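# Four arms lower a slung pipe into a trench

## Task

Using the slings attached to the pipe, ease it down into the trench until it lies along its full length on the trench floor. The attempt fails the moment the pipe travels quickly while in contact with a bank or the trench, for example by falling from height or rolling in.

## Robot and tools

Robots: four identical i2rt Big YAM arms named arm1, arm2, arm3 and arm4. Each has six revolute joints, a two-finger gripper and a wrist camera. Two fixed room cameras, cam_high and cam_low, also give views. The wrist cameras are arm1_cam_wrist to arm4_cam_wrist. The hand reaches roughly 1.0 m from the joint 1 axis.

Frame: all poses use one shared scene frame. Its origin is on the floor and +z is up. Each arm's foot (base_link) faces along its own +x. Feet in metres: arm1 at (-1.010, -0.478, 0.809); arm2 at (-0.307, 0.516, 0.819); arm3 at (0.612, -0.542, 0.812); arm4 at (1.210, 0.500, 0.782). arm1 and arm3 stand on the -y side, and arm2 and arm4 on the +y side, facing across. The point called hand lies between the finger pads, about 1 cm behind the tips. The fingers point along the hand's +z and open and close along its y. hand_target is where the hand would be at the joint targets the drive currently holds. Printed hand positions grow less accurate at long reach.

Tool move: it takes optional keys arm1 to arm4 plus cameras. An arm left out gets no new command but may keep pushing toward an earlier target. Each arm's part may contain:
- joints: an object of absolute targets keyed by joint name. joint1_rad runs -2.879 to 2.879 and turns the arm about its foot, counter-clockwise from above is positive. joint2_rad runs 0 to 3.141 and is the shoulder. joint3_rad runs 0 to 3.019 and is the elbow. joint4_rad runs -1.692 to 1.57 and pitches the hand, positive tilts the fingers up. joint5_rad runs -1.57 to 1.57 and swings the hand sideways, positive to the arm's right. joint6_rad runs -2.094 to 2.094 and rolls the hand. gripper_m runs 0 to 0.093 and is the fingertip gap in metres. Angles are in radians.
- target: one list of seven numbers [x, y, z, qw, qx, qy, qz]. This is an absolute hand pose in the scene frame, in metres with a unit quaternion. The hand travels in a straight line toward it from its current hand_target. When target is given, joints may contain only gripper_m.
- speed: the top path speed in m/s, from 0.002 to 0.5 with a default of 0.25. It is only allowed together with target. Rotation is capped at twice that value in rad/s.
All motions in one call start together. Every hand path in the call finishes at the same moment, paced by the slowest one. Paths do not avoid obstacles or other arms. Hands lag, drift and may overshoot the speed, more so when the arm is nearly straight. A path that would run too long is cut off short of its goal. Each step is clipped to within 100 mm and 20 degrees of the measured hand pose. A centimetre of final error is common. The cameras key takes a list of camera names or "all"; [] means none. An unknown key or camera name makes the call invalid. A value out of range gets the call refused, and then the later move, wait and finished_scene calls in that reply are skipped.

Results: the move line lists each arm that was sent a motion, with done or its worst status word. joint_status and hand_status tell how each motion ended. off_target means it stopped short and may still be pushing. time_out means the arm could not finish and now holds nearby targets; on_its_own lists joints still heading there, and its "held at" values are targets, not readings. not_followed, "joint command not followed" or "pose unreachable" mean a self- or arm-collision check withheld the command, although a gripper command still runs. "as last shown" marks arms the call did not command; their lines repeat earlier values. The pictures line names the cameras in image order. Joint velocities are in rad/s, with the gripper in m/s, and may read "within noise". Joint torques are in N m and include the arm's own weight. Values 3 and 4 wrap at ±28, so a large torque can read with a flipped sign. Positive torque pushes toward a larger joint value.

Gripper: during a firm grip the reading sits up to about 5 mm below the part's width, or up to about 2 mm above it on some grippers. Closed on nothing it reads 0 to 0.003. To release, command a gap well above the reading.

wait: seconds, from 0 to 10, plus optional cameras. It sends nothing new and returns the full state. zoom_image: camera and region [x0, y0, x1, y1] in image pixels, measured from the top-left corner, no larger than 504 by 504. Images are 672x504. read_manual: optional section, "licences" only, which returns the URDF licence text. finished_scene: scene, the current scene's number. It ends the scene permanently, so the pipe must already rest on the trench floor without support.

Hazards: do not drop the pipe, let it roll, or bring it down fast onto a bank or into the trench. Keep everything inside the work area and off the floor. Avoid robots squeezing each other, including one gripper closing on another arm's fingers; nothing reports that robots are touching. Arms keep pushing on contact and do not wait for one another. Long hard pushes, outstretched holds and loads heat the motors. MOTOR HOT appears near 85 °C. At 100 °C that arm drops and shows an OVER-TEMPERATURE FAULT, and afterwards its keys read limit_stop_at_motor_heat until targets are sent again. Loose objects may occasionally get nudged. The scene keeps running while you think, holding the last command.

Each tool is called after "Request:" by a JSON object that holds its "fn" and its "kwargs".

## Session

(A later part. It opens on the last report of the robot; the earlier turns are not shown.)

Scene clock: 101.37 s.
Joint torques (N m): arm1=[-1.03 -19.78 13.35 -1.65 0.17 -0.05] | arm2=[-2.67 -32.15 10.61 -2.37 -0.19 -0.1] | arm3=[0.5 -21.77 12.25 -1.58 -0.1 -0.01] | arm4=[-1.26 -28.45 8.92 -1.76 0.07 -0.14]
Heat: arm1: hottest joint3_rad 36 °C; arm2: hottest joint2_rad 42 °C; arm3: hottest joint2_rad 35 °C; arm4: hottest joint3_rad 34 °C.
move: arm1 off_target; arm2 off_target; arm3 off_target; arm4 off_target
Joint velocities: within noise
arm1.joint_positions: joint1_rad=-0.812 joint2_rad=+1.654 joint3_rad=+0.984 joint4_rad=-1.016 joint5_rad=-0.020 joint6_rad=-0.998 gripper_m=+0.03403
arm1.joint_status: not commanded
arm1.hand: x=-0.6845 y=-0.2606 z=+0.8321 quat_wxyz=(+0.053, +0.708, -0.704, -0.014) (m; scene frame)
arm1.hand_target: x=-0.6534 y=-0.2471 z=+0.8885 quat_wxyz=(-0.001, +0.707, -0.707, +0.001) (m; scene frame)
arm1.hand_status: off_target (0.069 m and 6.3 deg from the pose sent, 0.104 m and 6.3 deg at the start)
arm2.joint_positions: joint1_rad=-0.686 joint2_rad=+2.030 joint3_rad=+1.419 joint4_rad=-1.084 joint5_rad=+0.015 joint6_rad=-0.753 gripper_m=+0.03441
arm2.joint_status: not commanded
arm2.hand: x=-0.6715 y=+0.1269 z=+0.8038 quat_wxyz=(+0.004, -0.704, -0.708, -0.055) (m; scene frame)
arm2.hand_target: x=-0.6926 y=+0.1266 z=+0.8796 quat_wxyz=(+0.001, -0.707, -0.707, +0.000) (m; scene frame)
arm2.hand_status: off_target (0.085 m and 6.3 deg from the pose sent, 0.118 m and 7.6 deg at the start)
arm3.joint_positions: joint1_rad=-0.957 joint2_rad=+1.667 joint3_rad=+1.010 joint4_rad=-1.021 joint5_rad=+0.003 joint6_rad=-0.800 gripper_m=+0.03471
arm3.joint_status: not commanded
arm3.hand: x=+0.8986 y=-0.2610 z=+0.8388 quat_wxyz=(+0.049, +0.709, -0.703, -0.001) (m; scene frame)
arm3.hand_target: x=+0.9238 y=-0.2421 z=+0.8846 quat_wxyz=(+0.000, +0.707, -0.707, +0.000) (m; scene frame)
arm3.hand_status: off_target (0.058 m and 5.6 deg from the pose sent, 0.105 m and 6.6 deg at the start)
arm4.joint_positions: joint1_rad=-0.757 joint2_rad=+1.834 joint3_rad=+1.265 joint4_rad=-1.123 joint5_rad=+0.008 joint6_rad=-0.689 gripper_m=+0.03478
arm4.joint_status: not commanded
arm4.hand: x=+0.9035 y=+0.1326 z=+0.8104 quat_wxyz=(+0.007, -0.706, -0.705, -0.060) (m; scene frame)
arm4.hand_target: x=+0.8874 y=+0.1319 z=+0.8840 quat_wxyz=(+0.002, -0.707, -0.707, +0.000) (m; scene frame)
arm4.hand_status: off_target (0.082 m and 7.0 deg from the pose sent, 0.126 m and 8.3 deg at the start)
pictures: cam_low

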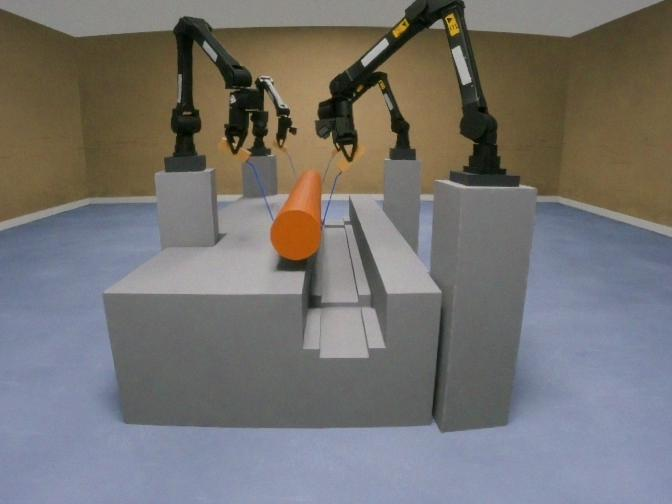

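Request:
{"fn": "move", "kwargs": {"arm1": {"target": [-0.650, -0.085, 0.90, 0, 0.7071, -0.7071, 0], "speed": 0.06}, "arm2": {"target": [-0.698, 0.300, 0.878, 0, 0.7071, 0.7071, 0], "speed": 0.06}, "arm3": {"target": [0.926, -0.107, 0.895, 0, 0.7071, -0.7071, 0], "speed": 0.06}, "arm4": {"target": [0.885, 0.275, 0.885, 0, 0.7071, 0.7071, 0], "speed": 0.06}, "cameras": ["cam_low"]}}

Request:
{"fn": "zoom_image", "kwargs": {"camera": "cam_low", "region": [240, 130, 440, 330]}}

Scene clock: 109.23 s.
Joint torques (N m): arm1=[-1.73 -23.41 14.63 -1.61 0.17 -0.04] | arm2=[-3.14 -23.94 9.77 -1.32 0.1 -0.1] | arm3=[0.15 -28.45 12.62 -1.74 -0.05 -0.01] | arm4=[-1.55 -21.36 8.73 -0.83 0.15 -0.14]
Heat: arm1: hottest joint3_rad 38 °C; arm2: hottest joint2_rad 41 °C; arm3: hottest joint2_rad 35 °C; arm4: hottest joint3_rad 34 °C.
move: arm1 off_target; arm2 off_target; arm3 off_target; arm4 off_target
Joint velocities: within noise
arm1.joint_positions: joint1_rad=-0.553 joint2_rad=+1.868 joint3_rad=+1.312 joint4_rad=-1.117 joint5_rad=-0.021 joint6_rad=-0.747 gripper_m=+0.03403
arm1.joint_status: not commanded
arm1.hand: x=-0.6811 y=-0.1061 z=+0.8367 quat_wxyz=(+0.050, +0.711, -0.701, +0.000) (m; scene frame)
arm1.hand_target: x=-0.6533 y=-0.0886 z=+0.8995 quat_wxyz=(-0.001, +0.707, -0.707, +0.000) (m; scene frame)
arm1.hand_status: off_target (0.074 m and 5.8 deg from the pose sent, 0.191 m and 6.3 deg at the start)
arm2.joint_positions: joint1_rad=-0.960 joint2_rad=+1.762 joint3_rad=+1.080 joint4_rad=-1.001 joint5_rad=+0.012 joint6_rad=-1.035 gripper_m=+0.03441
arm2.joint_status: not commanded
arm2.hand: x=-0.6745 y=+0.2938 z=+0.8283 quat_wxyz=(-0.013, -0.701, -0.712, -0.049) (m; scene frame)
arm2.hand_target: x=-0.6963 y=+0.3004 z=+0.8755 quat_wxyz=(+0.001, -0.707, -0.707, -0.001) (m; scene frame)
arm2.hand_status: off_target (0.055 m and 5.9 deg from the pose sent, 0.190 m and 6.3 deg at the start)
arm3.joint_positions: joint1_rad=-0.777 joint2_rad=+1.905 joint3_rad=+1.342 joint4_rad=-1.123 joint5_rad=+0.001 joint6_rad=-0.623 gripper_m=+0.03471
arm3.joint_status: not commanded
arm3.hand: x=+0.9022 y=-0.1295 z=+0.8345 quat_wxyz=(+0.052, +0.710, -0.702, +0.008) (m; scene frame)
arm3.hand_target: x=+0.9236 y=-0.1101 z=+0.8944 quat_wxyz=(-0.001, +0.707, -0.707, +0.000) (m; scene frame)
arm3.hand_status: off_target (0.069 m and 6.1 deg from the pose sent, 0.166 m and 5.6 deg at the start)
arm4.joint_positions: joint1_rad=-0.996 joint2_rad=+1.574 joint3_rad=+0.980 joint4_rad=-1.093 joint5_rad=+0.005 joint6_rad=-0.932 gripper_m=+0.03477
arm4.joint_status: not commanded
arm4.hand: x=+0.9049 y=+0.2744 z=+0.8321 quat_wxyz=(-0.008, -0.705, -0.707, -0.059) (m; scene frame)
arm4.hand_target: x=+0.8869 y=+0.2757 z=+0.8818 quat_wxyz=(+0.002, -0.707, -0.707, +0.000) (m; scene frame)
arm4.hand_status: off_target (0.056 m and 6.8 deg from the pose sent, 0.162 m and 7.0 deg at the start)
pictures: cam_low

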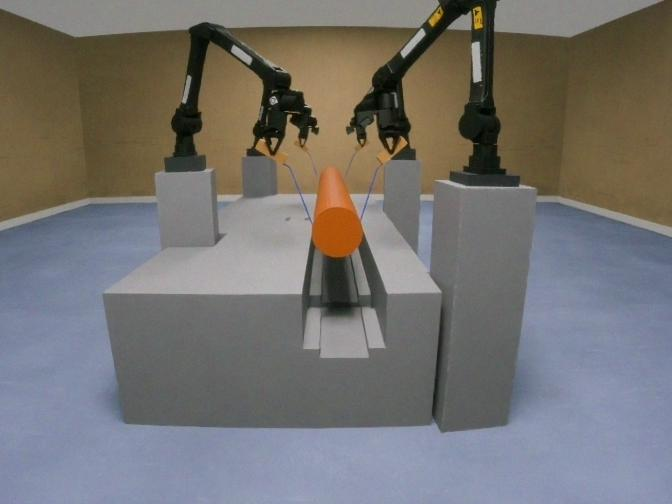

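Scaled by 2.520.

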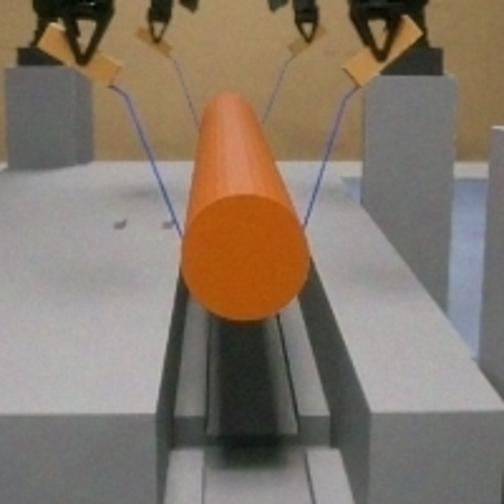

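Request:
{"fn": "move", "kwargs": {"arm1": {"target": [-0.650, -0.067, 0.82, 0, 0.7071, -0.7071, 0], "speed": 0.06}, "arm2": {"target": [-0.698, 0.318, 0.795, 0, 0.7071, 0.7071, 0], "speed": 0.06}, "arm3": {"target": [0.926, -0.095, 0.815, 0, 0.7071, -0.7071, 0], "speed": 0.06}, "arm4": {"target": [0.885, 0.287, 0.803, 0, 0.7071, 0.7071, 0], "speed": 0.06}, "cameras": ["cam_low", "cam_high"]}}

Request:
{"fn": "zoom_image", "kwargs": {"camera": "cam_low", "region": [240, 130, 440, 330]}}

Scene clock: 132.47 s.
Joint torques (N m): arm1=[-1.73 -24.76 11.38 -0.73 0.15 -0.02] | arm2=[-3.66 -21.19 8.03 -0.98 0.07 -0.07] | arm3=[0.5 -30.04 8.85 -0.73 -0.07 0.04] | arm4=[-1.79 -18.14 7.54 -0.46 0.09 -0.12]
Heat: arm1: hottest joint3_rad 46 °C; arm2: hottest joint2_rad 40 °C; arm3: hottest joint3_rad 41 °C; arm4: hottest joint3_rad 35 °C.
move: arm1 off_target; arm2 off_target; arm3 off_target; arm4 off_target
Joint velocities: within noise
arm1.joint_positions: joint1_rad=-0.532 joint2_rad=+2.003 joint3_rad=+1.312 joint4_rad=-0.985 joint5_rad=-0.021 joint6_rad=-0.722 gripper_m=+0.03403
arm1.joint_status: not commanded
arm1.hand: x=-0.6795 y=-0.0893 z=+0.7679 quat_wxyz=(+0.052, +0.710, -0.702, +0.002) (m; scene frame)
arm1.hand_target: x=-0.6520 y=-0.0694 z=+0.8199 quat_wxyz=(+0.000, +0.707, -0.707, +0.000) (m; scene frame)
arm1.hand_status: off_target (0.064 m and 6.0 deg from the pose sent, 0.053 m and 5.8 deg at the start)
arm2.joint_positions: joint1_rad=-0.995 joint2_rad=+1.855 joint3_rad=+0.984 joint4_rad=-0.785 joint5_rad=+0.011 joint6_rad=-1.077 gripper_m=+0.03441
arm2.joint_status: not commanded
arm2.hand: x=-0.6724 y=+0.3113 z=+0.7616 quat_wxyz=(-0.012, -0.699, -0.714, -0.035) (m; scene frame)
arm2.hand_target: x=-0.6969 y=+0.3183 z=+0.7937 quat_wxyz=(+0.001, -0.707, -0.707, +0.000) (m; scene frame)
arm2.hand_status: off_target (0.043 m and 4.5 deg from the pose sent, 0.047 m and 5.9 deg at the start)
arm3.joint_positions: joint1_rad=-0.766 joint2_rad=+2.035 joint3_rad=+1.342 joint4_rad=-0.979 joint5_rad=+0.001 joint6_rad=-0.612 gripper_m=+0.03471
arm3.joint_status: not commanded
arm3.hand: x=+0.9071 y=-0.1126 z=+0.7671 quat_wxyz=(+0.045, +0.710, -0.702, +0.007) (m; scene frame)
arm3.hand_target: x=+0.9248 y=-0.0965 z=+0.8142 quat_wxyz=(+0.000, +0.707, -0.707, +0.000) (m; scene frame)
arm3.hand_status: off_target (0.054 m and 5.3 deg from the pose sent, 0.046 m and 6.1 deg at the start)
arm4.joint_positions: joint1_rad=-1.023 joint2_rad=+1.648 joint3_rad=+0.861 joint4_rad=-0.868 joint5_rad=+0.005 joint6_rad=-0.962 gripper_m=+0.03478
arm4.joint_status: not commanded
arm4.hand: x=+0.9087 y=+0.2891 z=+0.7683 quat_wxyz=(-0.007, -0.705, -0.708, -0.043) (m; scene frame)
arm4.hand_target: x=+0.8860 y=+0.2875 z=+0.8017 quat_wxyz=(+0.001, -0.707, -0.707, +0.000) (m; scene frame)
arm4.hand_status: off_target (0.042 m and 5.0 deg from the pose sent, 0.037 m and 6.8 deg at the start)
pictures: cam_high, cam_low

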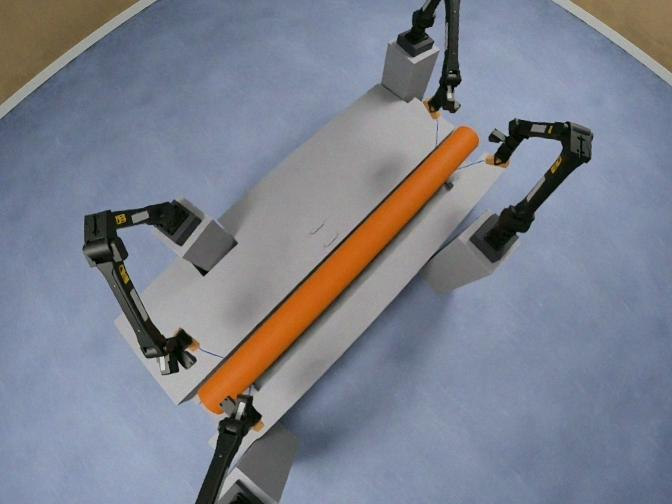

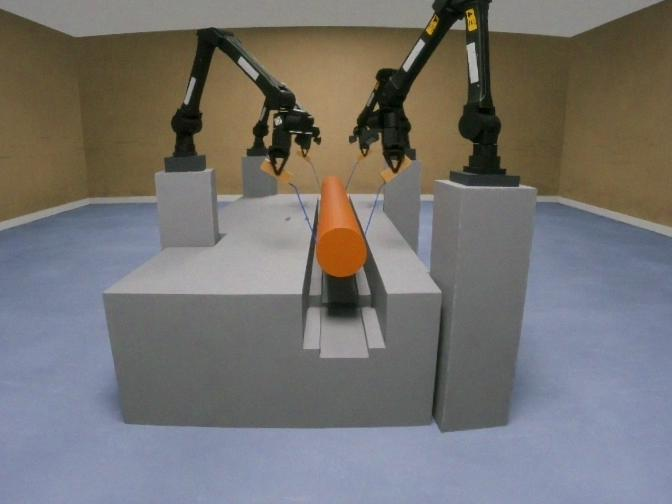

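Scaled by 2.520.

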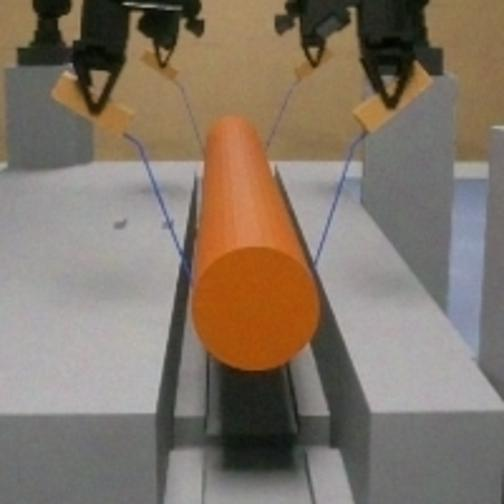

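Request:
{"fn": "move", "kwargs": {"arm1": {"target": [-0.650, -0.067, 0.645, 0, 0.7071, -0.7071, 0], "speed": 0.06}, "arm2": {"target": [-0.698, 0.318, 0.623, 0, 0.7071, 0.7071, 0], "speed": 0.06}, "arm3": {"target": [0.922, -0.092, 0.640, 0, 0.7071, -0.7071, 0], "speed": 0.06}, "arm4": {"target": [0.882, 0.290, 0.632, 0, 0.7071, 0.7071, 0], "speed": 0.06}, "cameras": ["cam_low"]}}

Request:
{"fn": "zoom_image", "kwargs": {"camera": "cam_low", "region": [240, 170, 440, 370]}}

Scene clock: 140.97 s.
Joint torques (N m): arm1=[-1.96 -24.53 6.95 -0.16 0.22 0.01] | arm2=[-3.49 -21.71 4.72 -0.95 0.13 -0.02] | arm3=[0.5 -29.45 6.49 -0.72 -0.07 0.03] | arm4=[-1.73 -19.72 3.6 -0.2 0.09 -0.11]
Heat: arm1: hottest joint3_rad 46 °C; arm2: hottest joint2_rad 39 °C; arm3: hottest joint3_rad 40 °C; arm4: hottest joint3_rad 35 °C.
move: arm1 off_target; arm2 off_target; arm3 off_target; arm4 off_target
Joint velocities: within noise
arm1.joint_positions: joint1_rad=-0.524 joint2_rad=+2.299 joint3_rad=+1.309 joint4_rad=-0.639 joint5_rad=-0.023 joint6_rad=-0.722 gripper_m=+0.03403
arm1.joint_status: not commanded
arm1.hand: x=-0.6746 y=-0.0808 z=+0.6131 quat_wxyz=(+0.028, +0.713, -0.700, -0.001) (m; scene frame)
arm1.hand_target: x=-0.6506 y=-0.0678 z=+0.6447 quat_wxyz=(+0.000, +0.707, -0.707, +0.000) (m; scene frame)
arm1.hand_status: off_target (0.043 m and 3.4 deg from the pose sent, 0.128 m and 6.0 deg at the start)
arm2.joint_positions: joint1_rad=-1.002 joint2_rad=+2.245 joint3_rad=+0.981 joint4_rad=-0.377 joint5_rad=+0.009 joint6_rad=-1.084 gripper_m=+0.03441
arm2.joint_status: not commanded
arm2.hand: x=-0.6663 y=+0.3150 z=+0.5981 quat_wxyz=(-0.011, -0.699, -0.714, -0.028) (m; scene frame)
arm2.hand_target: x=-0.6970 y=+0.3185 z=+0.6223 quat_wxyz=(+0.001, -0.707, -0.707, +0.000) (m; scene frame)
arm2.hand_status: off_target (0.040 m and 3.7 deg from the pose sent, 0.141 m and 4.5 deg at the start)
arm3.joint_positions: joint1_rad=-0.759 joint2_rad=+2.328 joint3_rad=+1.315 joint4_rad=-0.633 joint5_rad=+0.001 joint6_rad=-0.603 gripper_m=+0.03471
arm3.joint_status: not commanded
arm3.hand: x=+0.9012 y=-0.1140 z=+0.6067 quat_wxyz=(+0.033, +0.710, -0.703, +0.005) (m; scene frame)
arm3.hand_target: x=+0.9213 y=-0.0930 z=+0.6398 quat_wxyz=(+0.000, +0.707, -0.707, +0.000) (m; scene frame)
arm3.hand_status: off_target (0.045 m and 3.8 deg from the pose sent, 0.130 m and 5.3 deg at the start)
arm4.joint_positions: joint1_rad=-1.036 joint2_rad=+2.063 joint3_rad=+0.809 joint4_rad=-0.388 joint5_rad=+0.004 joint6_rad=-0.977 gripper_m=+0.03478
arm4.joint_status: not commanded
arm4.hand: x=+0.9111 y=+0.2954 z=+0.6052 quat_wxyz=(-0.007, -0.704, -0.709, -0.036) (m; scene frame)
arm4.hand_target: x=+0.8829 y=+0.2906 z=+0.6308 quat_wxyz=(+0.001, -0.707, -0.707, +0.000) (m; scene frame)
arm4.hand_status: off_target (0.040 m and 4.2 deg from the pose sent, 0.139 m and 5.0 deg at the start)
pictures: cam_low

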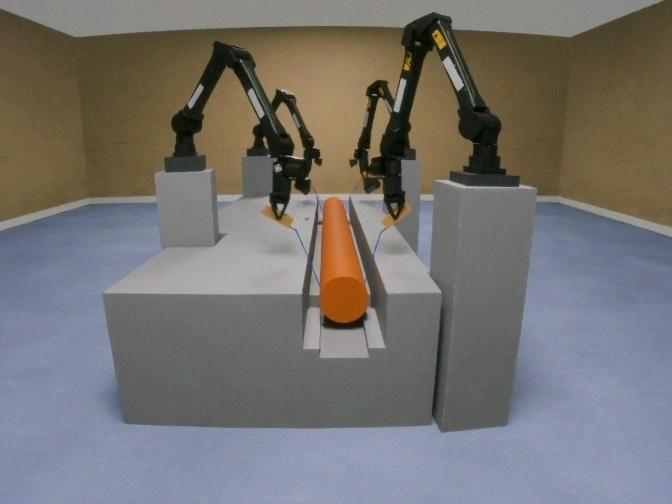

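Scaled by 2.520.

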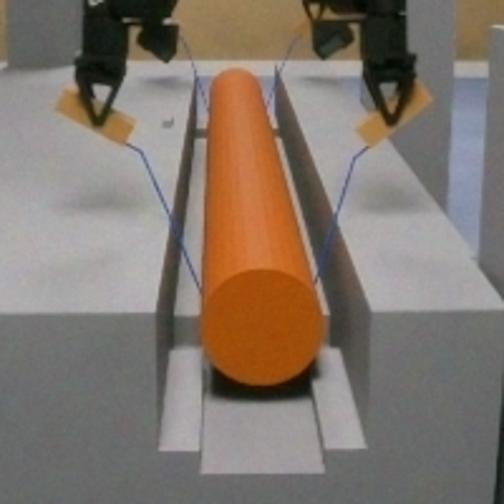

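Request:
{"fn": "move", "kwargs": {"arm1": {"target": [-0.650, -0.071, 0.613, 0, 0.7071, -0.7071, 0], "speed": 0.05}, "arm2": {"target": [-0.698, 0.316, 0.591, 0, 0.7071, 0.7071, 0], "speed": 0.05}, "arm3": {"target": [0.922, -0.095, 0.608, 0, 0.7071, -0.7071, 0], "speed": 0.05}, "arm4": {"target": [0.880, 0.287, 0.600, 0, 0.7071, 0.7071, 0], "speed": 0.05}, "cameras": ["cam_low"]}}

Request:
{"fn": "zoom_image", "kwargs": {"camera": "cam_low", "region": [240, 170, 440, 370]}}

Scene clock: 146.30 s.
Joint torques (N m): arm1=[-2.32 -23.41 6.56 -0.32 0.38 -0.01] | arm2=[-3.31 -21.19 3.93 -0.85 0.33 -0.01] | arm3=[0.38 -28.57 5.83 -0.68 0.04 -0.01] | arm4=[-1.44 -19.55 3.23 -0.21 0.16 -0.07]
Heat: arm1: hottest joint3_rad 44 °C; arm2: hottest joint2_rad 40 °C; arm3: hottest joint3_rad 39 °C; arm4: hottest joint3_rad 35 °C.
move: arm1 off_target; arm2 off_target; arm3 off_target; arm4 off_target
Joint velocities: within noise
arm1.joint_positions: joint1_rad=-0.524 joint2_rad=+2.346 joint3_rad=+1.313 joint4_rad=-0.580 joint5_rad=-0.026 joint6_rad=-0.722 gripper_m=+0.03403
arm1.joint_status: not commanded
arm1.hand: x=-0.6742 y=-0.0801 z=+0.5896 quat_wxyz=(+0.021, +0.714, -0.700, -0.003) (m; scene frame)
arm1.hand_target: x=-0.6503 y=-0.0717 z=+0.6129 quat_wxyz=(+0.000, +0.707, -0.707, +0.000) (m; scene frame)
arm1.hand_status: off_target (0.035 m and 2.6 deg from the pose sent, 0.026 m and 3.4 deg at the start)
arm2.joint_positions: joint1_rad=-1.002 joint2_rad=+2.318 joint3_rad=+1.014 joint4_rad=-0.321 joint5_rad=+0.004 joint6_rad=-1.085 gripper_m=+0.03441
arm2.joint_status: not commanded
arm2.hand: x=-0.6715 y=+0.3106 z=+0.5716 quat_wxyz=(-0.011, -0.699, -0.715, -0.020) (m; scene frame)
arm2.hand_target: x=-0.6973 y=+0.3163 z=+0.5905 quat_wxyz=(+0.001, -0.707, -0.707, +0.000) (m; scene frame)
arm2.hand_status: off_target (0.033 m and 2.9 deg from the pose sent, 0.032 m and 3.6 deg at the start)
arm3.joint_positions: joint1_rad=-0.759 joint2_rad=+2.380 joint3_rad=+1.330 joint4_rad=-0.577 joint5_rad=-0.002 joint6_rad=-0.603 gripper_m=+0.03471
arm3.joint_status: not commanded
arm3.hand: x=+0.9030 y=-0.1105 z=+0.5827 quat_wxyz=(+0.024, +0.710, -0.704, +0.002) (m; scene frame)
arm3.hand_target: x=+0.9217 y=-0.0955 z=+0.6080 quat_wxyz=(+0.000, +0.707, -0.707, +0.000) (m; scene frame)
arm3.hand_status: off_target (0.035 m and 2.8 deg from the pose sent, 0.028 m and 3.8 deg at the start)
arm4.joint_positions: joint1_rad=-1.036 joint2_rad=+2.149 joint3_rad=+0.830 joint4_rad=-0.316 joint5_rad=+0.002 joint6_rad=-0.978 gripper_m=+0.03478
arm4.joint_status: not commanded
arm4.hand: x=+0.9092 y=+0.2936 z=+0.5762 quat_wxyz=(-0.007, -0.704, -0.710, -0.033) (m; scene frame)
arm4.hand_target: x=+0.8808 y=+0.2876 z=+0.5993 quat_wxyz=(+0.001, -0.707, -0.707, +0.000) (m; scene frame)
arm4.hand_status: off_target (0.038 m and 3.9 deg from the pose sent, 0.032 m and 4.2 deg at the start)
pictures: cam_low

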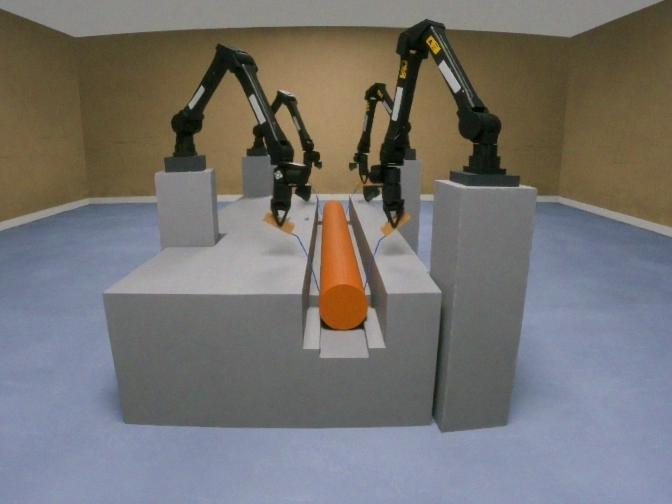

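Scaled by 2.520.

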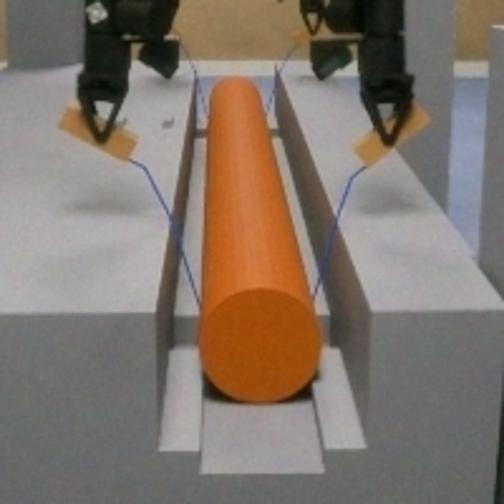

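Request:
{"fn": "move", "kwargs": {"arm1": {"target": [-0.650, -0.073, 0.587, 0, 0.7071, -0.7071, 0], "speed": 0.03}, "arm2": {"target": [-0.697, 0.314, 0.567, 0, 0.7071, 0.7071, 0], "speed": 0.03}, "arm3": {"target": [0.921, -0.097, 0.586, 0, 0.7071, -0.7071, 0], "speed": 0.03}, "arm4": {"target": [0.880, 0.286, 0.578, 0, 0.7071, 0.7071, 0], "speed": 0.03}, "cameras": ["cam_low"]}}

Request:
{"fn": "zoom_image", "kwargs": {"camera": "cam_low", "region": [240, 170, 440, 370]}}

Scene clock: 150.60 s.
Joint torques (N m): arm1=[-1.49 -19.43 7.15 0.61 0.26 -0.03] | arm2=[-2.2 -17.73 4.67 -0.14 0.13 0.05] | arm3=[0.26 -25.47 6.15 0.05 0.03 -0.02] | arm4=[-1.08 -15.97 3.67 0.42 0.13 -0.03]
Heat: arm1: hottest joint3_rad 44 °C; arm2: hottest joint2_rad 40 °C; arm3: hottest joint3_rad 38 °C; arm4: hottest joint3_rad 34 °C.
move: arm1 off_target; arm2 off_target; arm3 off_target; arm4 off_target
Joint velocities: within noise
arm1.joint_positions: joint1_rad=-0.527 joint2_rad=+2.353 joint3_rad=+1.318 joint4_rad=-0.563 joint5_rad=-0.023 joint6_rad=-0.722 gripper_m=+0.03403
arm1.joint_status: not commanded
arm1.hand: x=-0.6698 y=-0.0779 z=+0.5868 quat_wxyz=(+0.013, +0.713, -0.701, -0.002) (m; scene frame)
arm1.hand_target: x=-0.6502 y=-0.0734 z=+0.5876 quat_wxyz=(+0.000, +0.707, -0.707, +0.000) (m; scene frame)
arm1.hand_status: off_target (0.020 m and 1.8 deg from the pose sent, 0.026 m and 2.6 deg at the start)
arm2.joint_positions: joint1_rad=-1.012 joint2_rad=+2.341 joint3_rad=+1.026 joint4_rad=-0.300 joint5_rad=+0.008 joint6_rad=-1.087 gripper_m=+0.03441
arm2.joint_status: not commanded
arm2.hand: x=-0.6774 y=+0.3130 z=+0.5634 quat_wxyz=(-0.008, -0.702, -0.712, -0.016) (m; scene frame)
arm2.hand_target: x=-0.6969 y=+0.3143 z=+0.5675 quat_wxyz=(+0.000, -0.707, -0.707, +0.000) (m; scene frame)
arm2.hand_status: off_target (0.020 m and 2.2 deg from the pose sent, 0.026 m and 2.9 deg at the start)
arm3.joint_positions: joint1_rad=-0.759 joint2_rad=+2.391 joint3_rad=+1.332 joint4_rad=-0.557 joint5_rad=-0.002 joint6_rad=-0.603 gripper_m=+0.03471
arm3.joint_status: not commanded
arm3.hand: x=+0.9045 y=-0.1083 z=+0.5776 quat_wxyz=(+0.018, +0.710, -0.704, +0.001) (m; scene frame)
arm3.hand_target: x=+0.9208 y=-0.0975 z=+0.5863 quat_wxyz=(+0.000, +0.707, -0.707, +0.000) (m; scene frame)
arm3.hand_status: off_target (0.022 m and 2.1 deg from the pose sent, 0.023 m and 2.8 deg at the start)
arm4.joint_positions: joint1_rad=-1.041 joint2_rad=+2.169 joint3_rad=+0.840 joint4_rad=-0.288 joint5_rad=+0.002 joint6_rad=-0.980 gripper_m=+0.03478
arm4.joint_status: not commanded
arm4.hand: x=+0.9031 y=+0.2917 z=+0.5697 quat_wxyz=(-0.006, -0.705, -0.709, -0.024) (m; scene frame)
arm4.hand_target: x=+0.8804 y=+0.2864 z=+0.5784 quat_wxyz=(+0.000, -0.707, -0.707, +0.000) (m; scene frame)
arm4.hand_status: off_target (0.025 m and 2.8 deg from the pose sent, 0.030 m and 3.9 deg at the start)
pictures: cam_low

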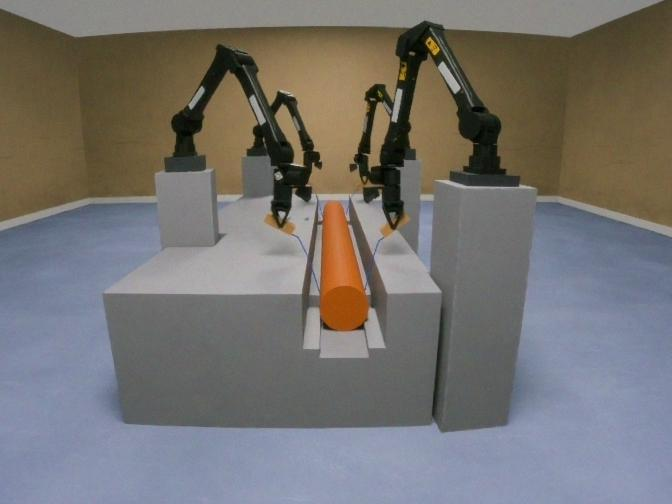

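Scaled by 2.520.

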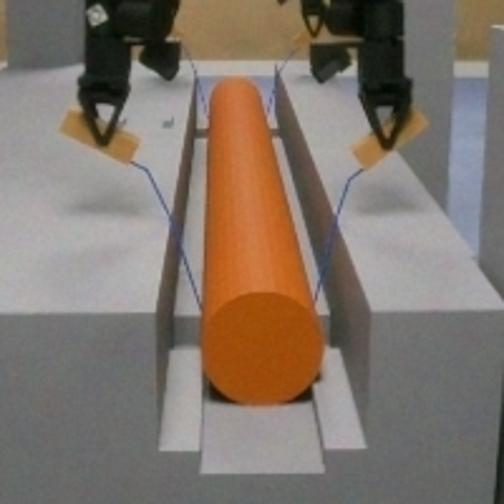

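Request:
{"fn": "zoom_image", "kwargs": {"camera": "cam_low", "region": [300, 270, 400, 370]}}

Request:
{"fn": "zoom_image", "kwargs": {"camera": "cam_low", "region": [300, 180, 380, 260]}}

Scaled by 5.040.

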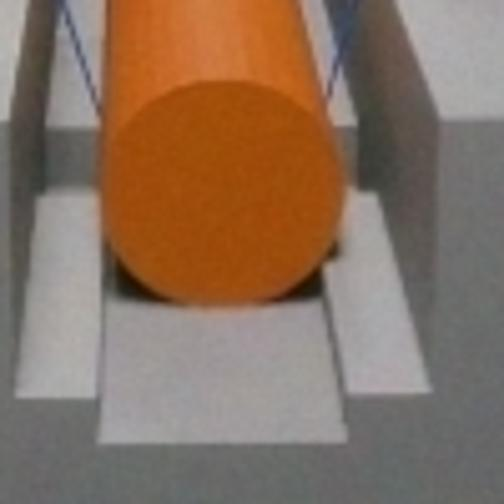

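Scaled by 6.300.

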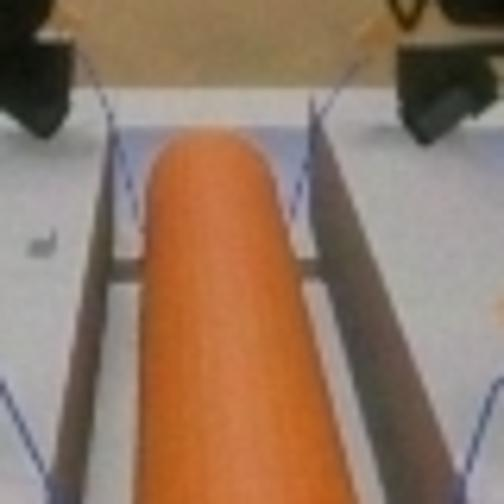

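Request:
{"fn": "move", "kwargs": {"arm1": {"target": [-0.650, -0.074, 0.570, 0, 0.7071, -0.7071, 0], "speed": 0.03}, "arm2": {"target": [-0.695, 0.314, 0.550, 0, 0.7071, 0.7071, 0], "speed": 0.03}, "arm3": {"target": [0.919, -0.101, 0.569, 0, 0.7071, -0.7071, 0], "speed": 0.03}, "arm4": {"target": [0.882, 0.282, 0.561, 0, 0.7071, 0.7071, 0], "speed": 0.03}, "cameras": ["cam_low"]}}

Request:
{"fn": "zoom_image", "kwargs": {"camera": "cam_low", "region": [300, 270, 400, 370]}}

Request:
{"fn": "zoom_image", "kwargs": {"camera": "cam_low", "region": [240, 170, 440, 370]}}

Scene clock: 169.63 s.
Joint torques (N m): arm1=[-1.26 -17.96 7.02 0.88 0.05 -0.06] | arm2=[-1.61 -17.2 4.59 0.02 -0.08 0.07] | arm3=[0.32 -23.06 6.05 0.43 -0.04 -0.03] | arm4=[-0.26 -14.45 3.44 0.66 0.09 0.11]
Heat: arm1: hottest joint3_rad 42 °C; arm2: hottest joint2_rad 37 °C; arm3: hottest joint2_rad 37 °C; arm4: hottest joint3_rad 33 °C.
move: arm1 off_target; arm2 off_target; arm3 off_target; arm4 off_target
Joint velocities: within noise
arm1.joint_positions: joint1_rad=-0.541 joint2_rad=+2.370 joint3_rad=+1.332 joint4_rad=-0.545 joint5_rad=-0.019 joint6_rad=-0.722 gripper_m=+0.03403
arm1.joint_status: not commanded
arm1.hand: x=-0.6592 y=-0.0787 z=+0.5810 quat_wxyz=(+0.005, +0.708, -0.706, -0.001) (m; scene frame)
arm1.hand_target: x=-0.6503 y=-0.0745 z=+0.5703 quat_wxyz=(+0.000, +0.707, -0.707, +0.000) (m; scene frame)
arm1.hand_status: off_target (0.015 m and 0.6 deg from the pose sent, 0.026 m and 1.8 deg at the start)
arm2.joint_positions: joint1_rad=-1.019 joint2_rad=+2.377 joint3_rad=+1.037 joint4_rad=-0.274 joint5_rad=+0.013 joint6_rad=-1.088 gripper_m=+0.03441
arm2.joint_status: not commanded
arm2.hand: x=-0.6783 y=+0.3163 z=+0.5496 quat_wxyz=(-0.006, -0.704, -0.710, -0.016) (m; scene frame)
arm2.hand_target: x=-0.6949 y=+0.3142 z=+0.5505 quat_wxyz=(+0.000, -0.707, -0.707, +0.000) (m; scene frame)
arm2.hand_status: off_target (0.017 m and 1.9 deg from the pose sent, 0.022 m and 2.2 deg at the start)
arm3.joint_positions: joint1_rad=-0.763 joint2_rad=+2.394 joint3_rad=+1.332 joint4_rad=-0.532 joint5_rad=+0.000 joint6_rad=-0.603 gripper_m=+0.03471
arm3.joint_status: not commanded
arm3.hand: x=+0.9090 y=-0.1053 z=+0.5757 quat_wxyz=(+0.007, +0.709, -0.705, +0.000) (m; scene frame)
arm3.hand_target: x=+0.9188 y=-0.1013 z=+0.5693 quat_wxyz=(+0.000, +0.707, -0.707, +0.000) (m; scene frame)
arm3.hand_status: off_target (0.013 m and 0.8 deg from the pose sent, 0.018 m and 2.1 deg at the start)
arm4.joint_positions: joint1_rad=-1.041 joint2_rad=+2.199 joint3_rad=+0.857 joint4_rad=-0.258 joint5_rad=+0.003 joint6_rad=-0.981 gripper_m=+0.03478
arm4.joint_status: not commanded
arm4.hand: x=+0.8964 y=+0.2875 z=+0.5604 quat_wxyz=(-0.004, -0.705, -0.709, -0.015) (m; scene frame)
arm4.hand_target: x=+0.8821 y=+0.2821 z=+0.5614 quat_wxyz=(+0.000, -0.707, -0.707, +0.000) (m; scene frame)
arm4.hand_status: off_target (0.015 m and 1.8 deg from the pose sent, 0.025 m and 2.8 deg at the start)
pictures: cam_low

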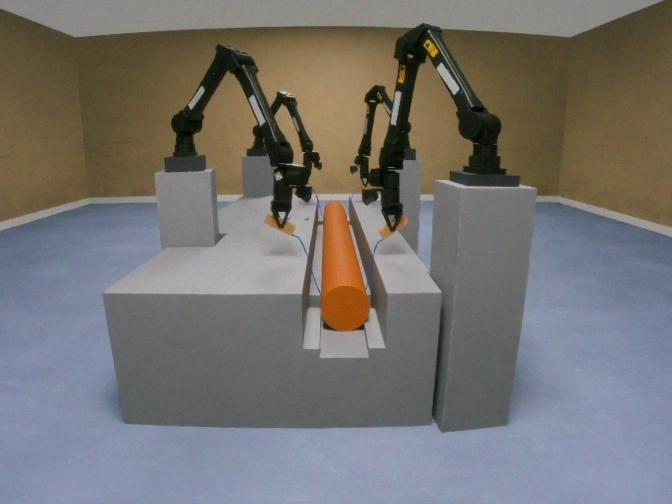

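Scaled by 5.040.

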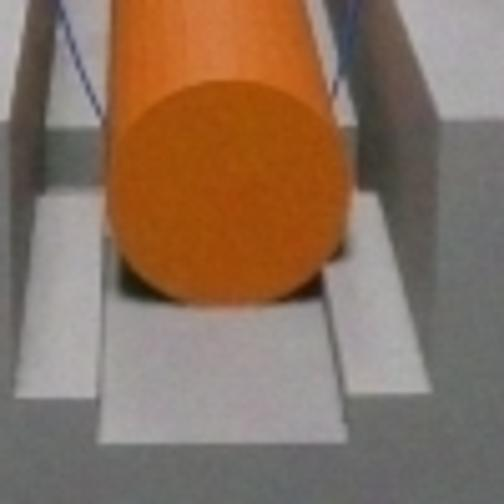

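Scaled by 2.520.

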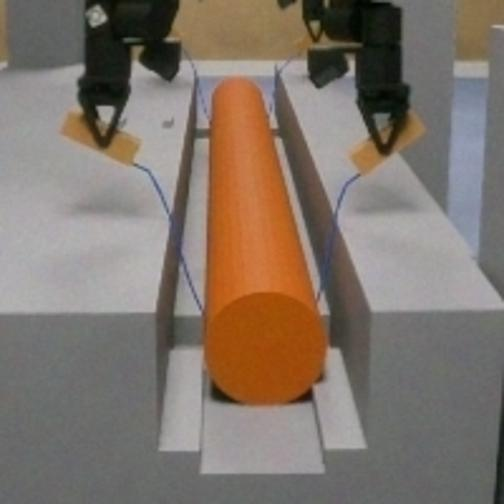

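Request:
{"fn": "move", "kwargs": {"arm1": {"target": [-0.655, -0.085, 0.535, 0, 0.7071, -0.7071, 0], "speed": 0.04}, "arm2": {"target": [-0.692, 0.316, 0.548, 0, 0.7071, 0.7071, 0], "speed": 0.03}, "arm3": {"target": [0.914, -0.110, 0.535, 0, 0.7071, -0.7071, 0], "speed": 0.04}, "arm4": {"target": [0.885, 0.283, 0.559, 0, 0.7071, 0.7071, 0], "speed": 0.03}, "cameras": ["cam_low"]}}

Request:
{"fn": "zoom_image", "kwargs": {"camera": "cam_low", "region": [300, 270, 400, 370]}}

Request:
{"fn": "zoom_image", "kwargs": {"camera": "cam_low", "region": [240, 170, 440, 370]}}

Scene clock: 177.20 s.
Joint torques (N m): arm1=[-1.32 -18.26 6.02 1.03 0.07 -0.11] | arm2=[-1.67 -16.97 3.86 -0.01 -0.09 0.07] | arm3=[0.21 -22.77 5.39 0.42 -0.04 -0.07] | arm4=[-0.09 -14.21 2.92 0.68 0.08 0.14]
Heat: arm1: hottest joint3_rad 40 °C; arm2: hottest joint2_rad 37 °C; arm3: hottest joint2_rad 36 °C; arm4: hottest joint3_rad 33 °C.
move: arm1 off_target; arm2 off_target; arm3 off_target; arm4 done
Joint velocities: within noise
arm1.joint_positions: joint1_rad=-0.544 joint2_rad=+2.436 joint3_rad=+1.332 joint4_rad=-0.474 joint5_rad=-0.019 joint6_rad=-0.722 gripper_m=+0.03403
arm1.joint_status: not commanded
arm1.hand: x=-0.6626 y=-0.0856 z=+0.5472 quat_wxyz=(+0.003, +0.707, -0.707, -0.001) (m; scene frame)
arm1.hand_target: x=-0.6553 y=-0.0852 z=+0.5354 quat_wxyz=(+0.000, +0.707, -0.707, +0.000) (m; scene frame)
arm1.hand_status: off_target (0.014 m and 0.4 deg from the pose sent, 0.047 m and 0.6 deg at the start)
arm2.joint_positions: joint1_rad=-1.019 joint2_rad=+2.378 joint3_rad=+1.037 joint4_rad=-0.263 joint5_rad=+0.013 joint6_rad=-1.088 gripper_m=+0.03441
arm2.joint_status: not commanded
arm2.hand: x=-0.6803 y=+0.3152 z=+0.5490 quat_wxyz=(-0.004, -0.704, -0.710, -0.011) (m; scene frame)
arm2.hand_target: x=-0.6919 y=+0.3161 z=+0.5482 quat_wxyz=(+0.000, -0.707, -0.707, +0.000) (m; scene frame)
arm2.hand_status: off_target (0.012 m and 1.4 deg from the pose sent, 0.014 m and 2.0 deg at the start)
arm3.joint_positions: joint1_rad=-0.764 joint2_rad=+2.463 joint3_rad=+1.332 joint4_rad=-0.464 joint5_rad=+0.000 joint6_rad=-0.603 gripper_m=+0.03471
arm3.joint_status: not commanded
arm3.hand: x=+0.9042 y=-0.1138 z=+0.5409 quat_wxyz=(+0.007, +0.709, -0.706, +0.000) (m; scene frame)
arm3.hand_target: x=+0.9139 y=-0.1102 z=+0.5353 quat_wxyz=(+0.000, +0.707, -0.707, +0.000) (m; scene frame)
arm3.hand_status: off_target (0.012 m and 0.8 deg from the pose sent, 0.041 m and 0.8 deg at the start)
arm4.joint_positions: joint1_rad=-1.041 joint2_rad=+2.200 joint3_rad=+0.857 joint4_rad=-0.248 joint5_rad=+0.003 joint6_rad=-0.981 gripper_m=+0.03478
arm4.joint_status: not commanded
arm4.hand: x=+0.8947 y=+0.2863 z=+0.5600 quat_wxyz=(-0.003, -0.705, -0.709, -0.011) (m; scene frame)
arm4.hand_target: x=+0.8851 y=+0.2830 z=+0.5592 quat_wxyz=(+0.000, -0.707, -0.707, +0.000) (m; scene frame)
arm4.hand_status: done (0.010 m and 1.3 deg from the pose sent, 0.012 m and 1.8 deg at the start)
pictures: cam_low

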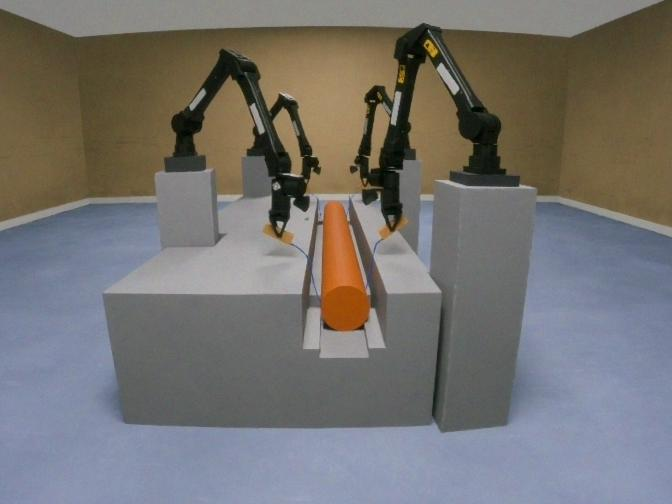

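Scaled by 5.040.

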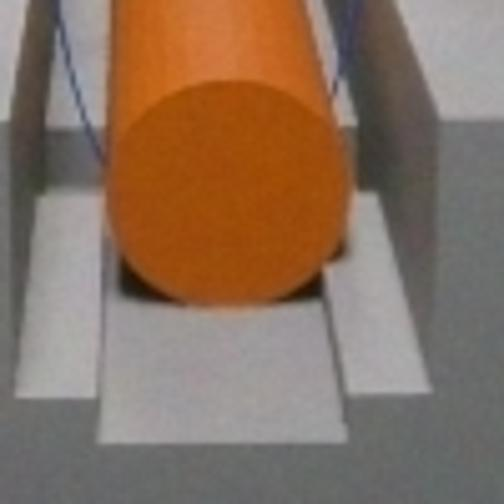

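Scaled by 2.520.

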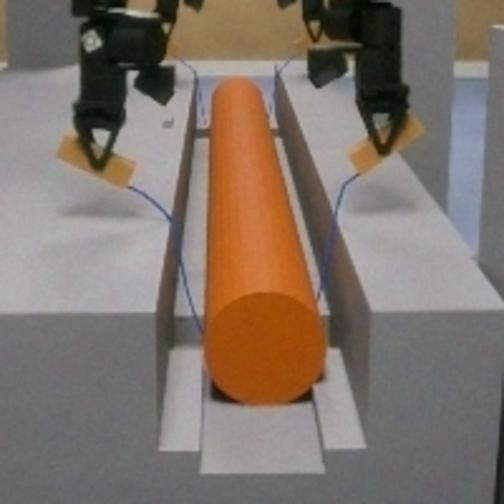

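Request:
{"fn": "move", "kwargs": {"arm1": {"target": [-0.662, -0.125, 0.545, -0.2126, 0.6744, -0.6744, -0.2126], "speed": 0.12}, "arm2": {"target": [-0.688, 0.294, 0.55, 0.2126, 0.6744, 0.6744, -0.2126], "speed": 0.12}, "arm3": {"target": [0.908, -0.135, 0.545, -0.2126, 0.6744, -0.6744, -0.2126], "speed": 0.12}, "arm4": {"target": [0.885, 0.290, 0.55, 0.2126, 0.6744, 0.6744, -0.2126], "speed": 0.12}, "cameras": ["cam_low"]}}

Request:
{"fn": "zoom_image", "kwargs": {"camera": "cam_low", "region": [240, 170, 440, 370]}}

Scene clock: 189.50 s.
Joint torques (N m): arm1=[-2.84 -18.73 1.1 2.11 -0.98 -0.17] | arm2=[-1.73 -18.49 1.21 0.8 -1.45 0.04] | arm3=[-0.97 -23.12 0.69 1.89 -1.09 -0.06] | arm4=[-0.44 -15.56 -0.09 1.46 -1.15 -0.04]
Heat: arm1: hottest joint3_rad 39 °C; arm2: hottest joint2_rad 36 °C; arm3: hottest joint2_rad 37 °C; arm4: hottest joint3_rad 32 °C.
move: arm1 off_target; arm2 off_target; arm3 off_target; arm4 off_target
Joint velocities: within noise
arm1.joint_positions: joint1_rad=-0.724 joint2_rad=+2.448 joint3_rad=+1.009 joint4_rad=+0.245 joint5_rad=-0.479 joint6_rad=-0.816 gripper_m=+0.03403
arm1.joint_status: not commanded
arm1.hand: x=-0.6708 y=-0.1151 z=+0.5412 quat_wxyz=(-0.200, +0.680, -0.673, -0.211) (m; scene frame)
arm1.hand_target: x=-0.6621 y=-0.1249 z=+0.5449 quat_wxyz=(-0.212, +0.674, -0.675, -0.212) (m; scene frame)
arm1.hand_status: off_target (0.014 m and 1.6 deg from the pose sent, 0.039 m and 35.2 deg at the start)
arm2.joint_positions: joint1_rad=-1.185 joint2_rad=+2.463 joint3_rad=+0.951 joint4_rad=+0.098 joint5_rad=-0.541 joint6_rad=-1.194 gripper_m=+0.03441
arm2.joint_status: not commanded
arm2.hand: x=-0.6741 y=+0.2949 z=+0.5394 quat_wxyz=(-0.215, -0.680, -0.675, +0.188) (m; scene frame)
arm2.hand_target: x=-0.6878 y=+0.2941 z=+0.5500 quat_wxyz=(-0.212, -0.674, -0.675, +0.212) (m; scene frame)
arm2.hand_status: off_target (0.017 m and 3.0 deg from the pose sent, 0.023 m and 35.6 deg at the start)
arm3.joint_positions: joint1_rad=-0.903 joint2_rad=+2.476 joint3_rad=+0.993 joint4_rad=+0.339 joint5_rad=-0.389 joint6_rad=-0.663 gripper_m=+0.03471
arm3.joint_status: not commanded
arm3.hand: x=+0.8956 y=-0.1324 z=+0.5351 quat_wxyz=(-0.195, +0.682, -0.674, -0.208) (m; scene frame)
arm3.hand_target: x=+0.9080 y=-0.1350 z=+0.5448 quat_wxyz=(-0.213, +0.674, -0.674, -0.212) (m; scene frame)
arm3.hand_status: off_target (0.016 m and 2.2 deg from the pose sent, 0.022 m and 35.6 deg at the start)
arm4.joint_positions: joint1_rad=-1.295 joint2_rad=+2.332 joint3_rad=+0.743 joint4_rad=+0.201 joint5_rad=-0.546 joint6_rad=-1.159 gripper_m=+0.03478
arm4.joint_status: not commanded
arm4.hand: x=+0.8961 y=+0.2931 z=+0.5397 quat_wxyz=(-0.214, -0.685, -0.671, +0.187) (m; scene frame)
arm4.hand_target: x=+0.8852 y=+0.2901 z=+0.5498 quat_wxyz=(-0.212, -0.674, -0.675, +0.212) (m; scene frame)
arm4.hand_status: off_target (0.015 m and 3.2 deg from the pose sent, 0.014 m and 35.6 deg at the start)
pictures: cam_low

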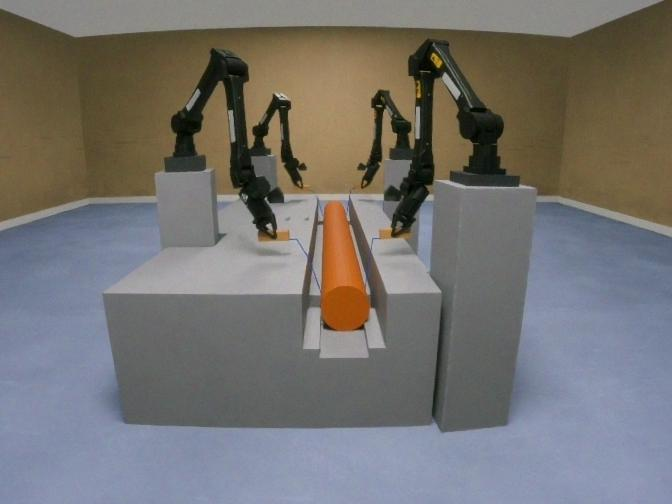

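Scaled by 2.520.

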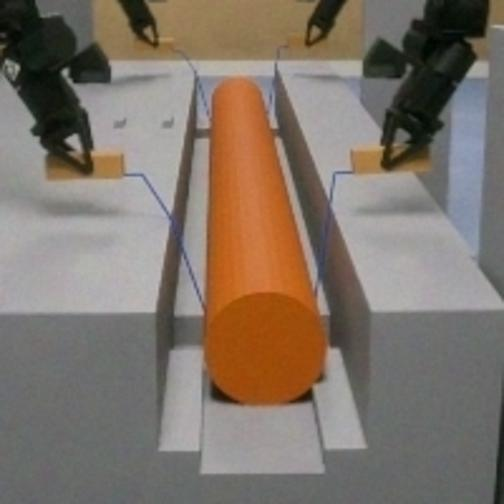

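Now lower the handles to the banks.

Request:
{"fn": "move", "kwargs": {"arm1": {"target": [-0.662, -0.120, 0.476, -0.2126, 0.6744, -0.6744, -0.2126], "speed": 0.07}, "arm2": {"target": [-0.688, 0.290, 0.482, 0.2126, 0.6744, 0.6744, -0.2126], "speed": 0.07}, "arm3": {"target": [0.908, -0.128, 0.478, -0.2126, 0.6744, -0.6744, -0.2126], "speed": 0.07}, "arm4": {"target": [0.885, 0.288, 0.478, 0.2126, 0.6744, 0.6744, -0.2126], "speed": 0.07}, "cameras": ["cam_low"]}}

Request:
{"fn": "zoom_image", "kwargs": {"camera": "cam_low", "region": [240, 170, 440, 370]}}

Scene clock: 194.63 s.
Joint torques (N m): arm1=[0.03 -16.62 2.26 1.98 -0.48 0] | arm2=[-1.2 -17.32 1.65 0.61 -0.75 0.12] | arm3=[1.14 -20.78 2.03 1.52 -0.54 0.06] | arm4=[-0.21 -14.68 -0.01 1.22 -0.48 0.04]
Heat: arm1: hottest joint3_rad 38 °C; arm2: hottest joint2_rad 36 °C; arm3: hottest joint2_rad 37 °C; arm4: hottest joint3_rad 32 °C.
move: arm1 done; arm2 off_target; arm3 done; arm4 done
Joint velocities: within noise
arm1.joint_positions: joint1_rad=-0.745 joint2_rad=+2.605 joint3_rad=+1.097 joint4_rad=+0.329 joint5_rad=-0.488 joint6_rad=-0.817 gripper_m=+0.03403
arm1.joint_status: not commanded
arm1.hand: x=-0.6616 y=-0.1204 z=+0.4859 quat_wxyz=(-0.210, +0.674, -0.676, -0.212) (m; scene frame)
arm1.hand_target: x=-0.6622 y=-0.1201 z=+0.4763 quat_wxyz=(-0.212, +0.674, -0.674, -0.213) (m; scene frame)
arm1.hand_status: done (0.010 m and 0.4 deg from the pose sent, 0.066 m and 1.6 deg at the start)
arm2.joint_positions: joint1_rad=-1.185 joint2_rad=+2.635 joint3_rad=+1.053 joint4_rad=+0.187 joint5_rad=-0.556 joint6_rad=-1.195 gripper_m=+0.03441
arm2.joint_status: not commanded
arm2.hand: x=-0.6766 y=+0.2907 z=+0.4800 quat_wxyz=(-0.218, -0.676, -0.676, +0.198) (m; scene frame)
arm2.hand_target: x=-0.6878 y=+0.2900 z=+0.4822 quat_wxyz=(-0.213, -0.674, -0.675, +0.212) (m; scene frame)
arm2.hand_status: off_target (0.012 m and 1.8 deg from the pose sent, 0.059 m and 3.0 deg at the start)
arm3.joint_positions: joint1_rad=-0.918 joint2_rad=+2.630 joint3_rad=+1.091 joint4_rad=+0.417 joint5_rad=-0.398 joint6_rad=-0.663 gripper_m=+0.03471
arm3.joint_status: not commanded
arm3.hand: x=+0.9056 y=-0.1303 z=+0.4822 quat_wxyz=(-0.207, +0.676, -0.675, -0.211) (m; scene frame)
arm3.hand_target: x=+0.9079 y=-0.1280 z=+0.4781 quat_wxyz=(-0.212, +0.674, -0.674, -0.213) (m; scene frame)
arm3.hand_status: done (0.005 m and 0.7 deg from the pose sent, 0.059 m and 2.2 deg at the start)
arm4.joint_positions: joint1_rad=-1.295 joint2_rad=+2.540 joint3_rad=+0.845 joint4_rad=+0.327 joint5_rad=-0.563 joint6_rad=-1.161 gripper_m=+0.03478
arm4.joint_status: not commanded
arm4.hand: x=+0.8938 y=+0.2893 z=+0.4761 quat_wxyz=(-0.217, -0.680, -0.672, +0.199) (m; scene frame)
arm4.hand_target: x=+0.8850 y=+0.2880 z=+0.4781 quat_wxyz=(-0.212, -0.674, -0.674, +0.212) (m; scene frame)
arm4.hand_status: done (0.009 m and 1.8 deg from the pose sent, 0.063 m and 3.2 deg at the start)
pictures: cam_low

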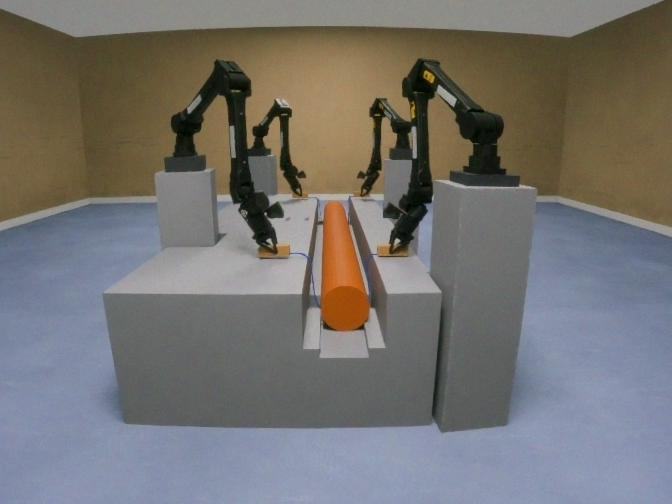

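Scaled by 2.520.

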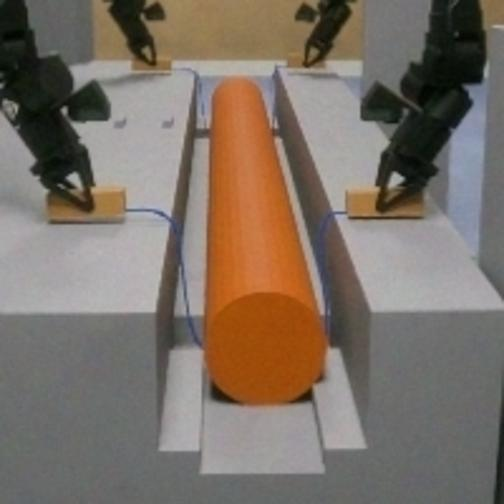

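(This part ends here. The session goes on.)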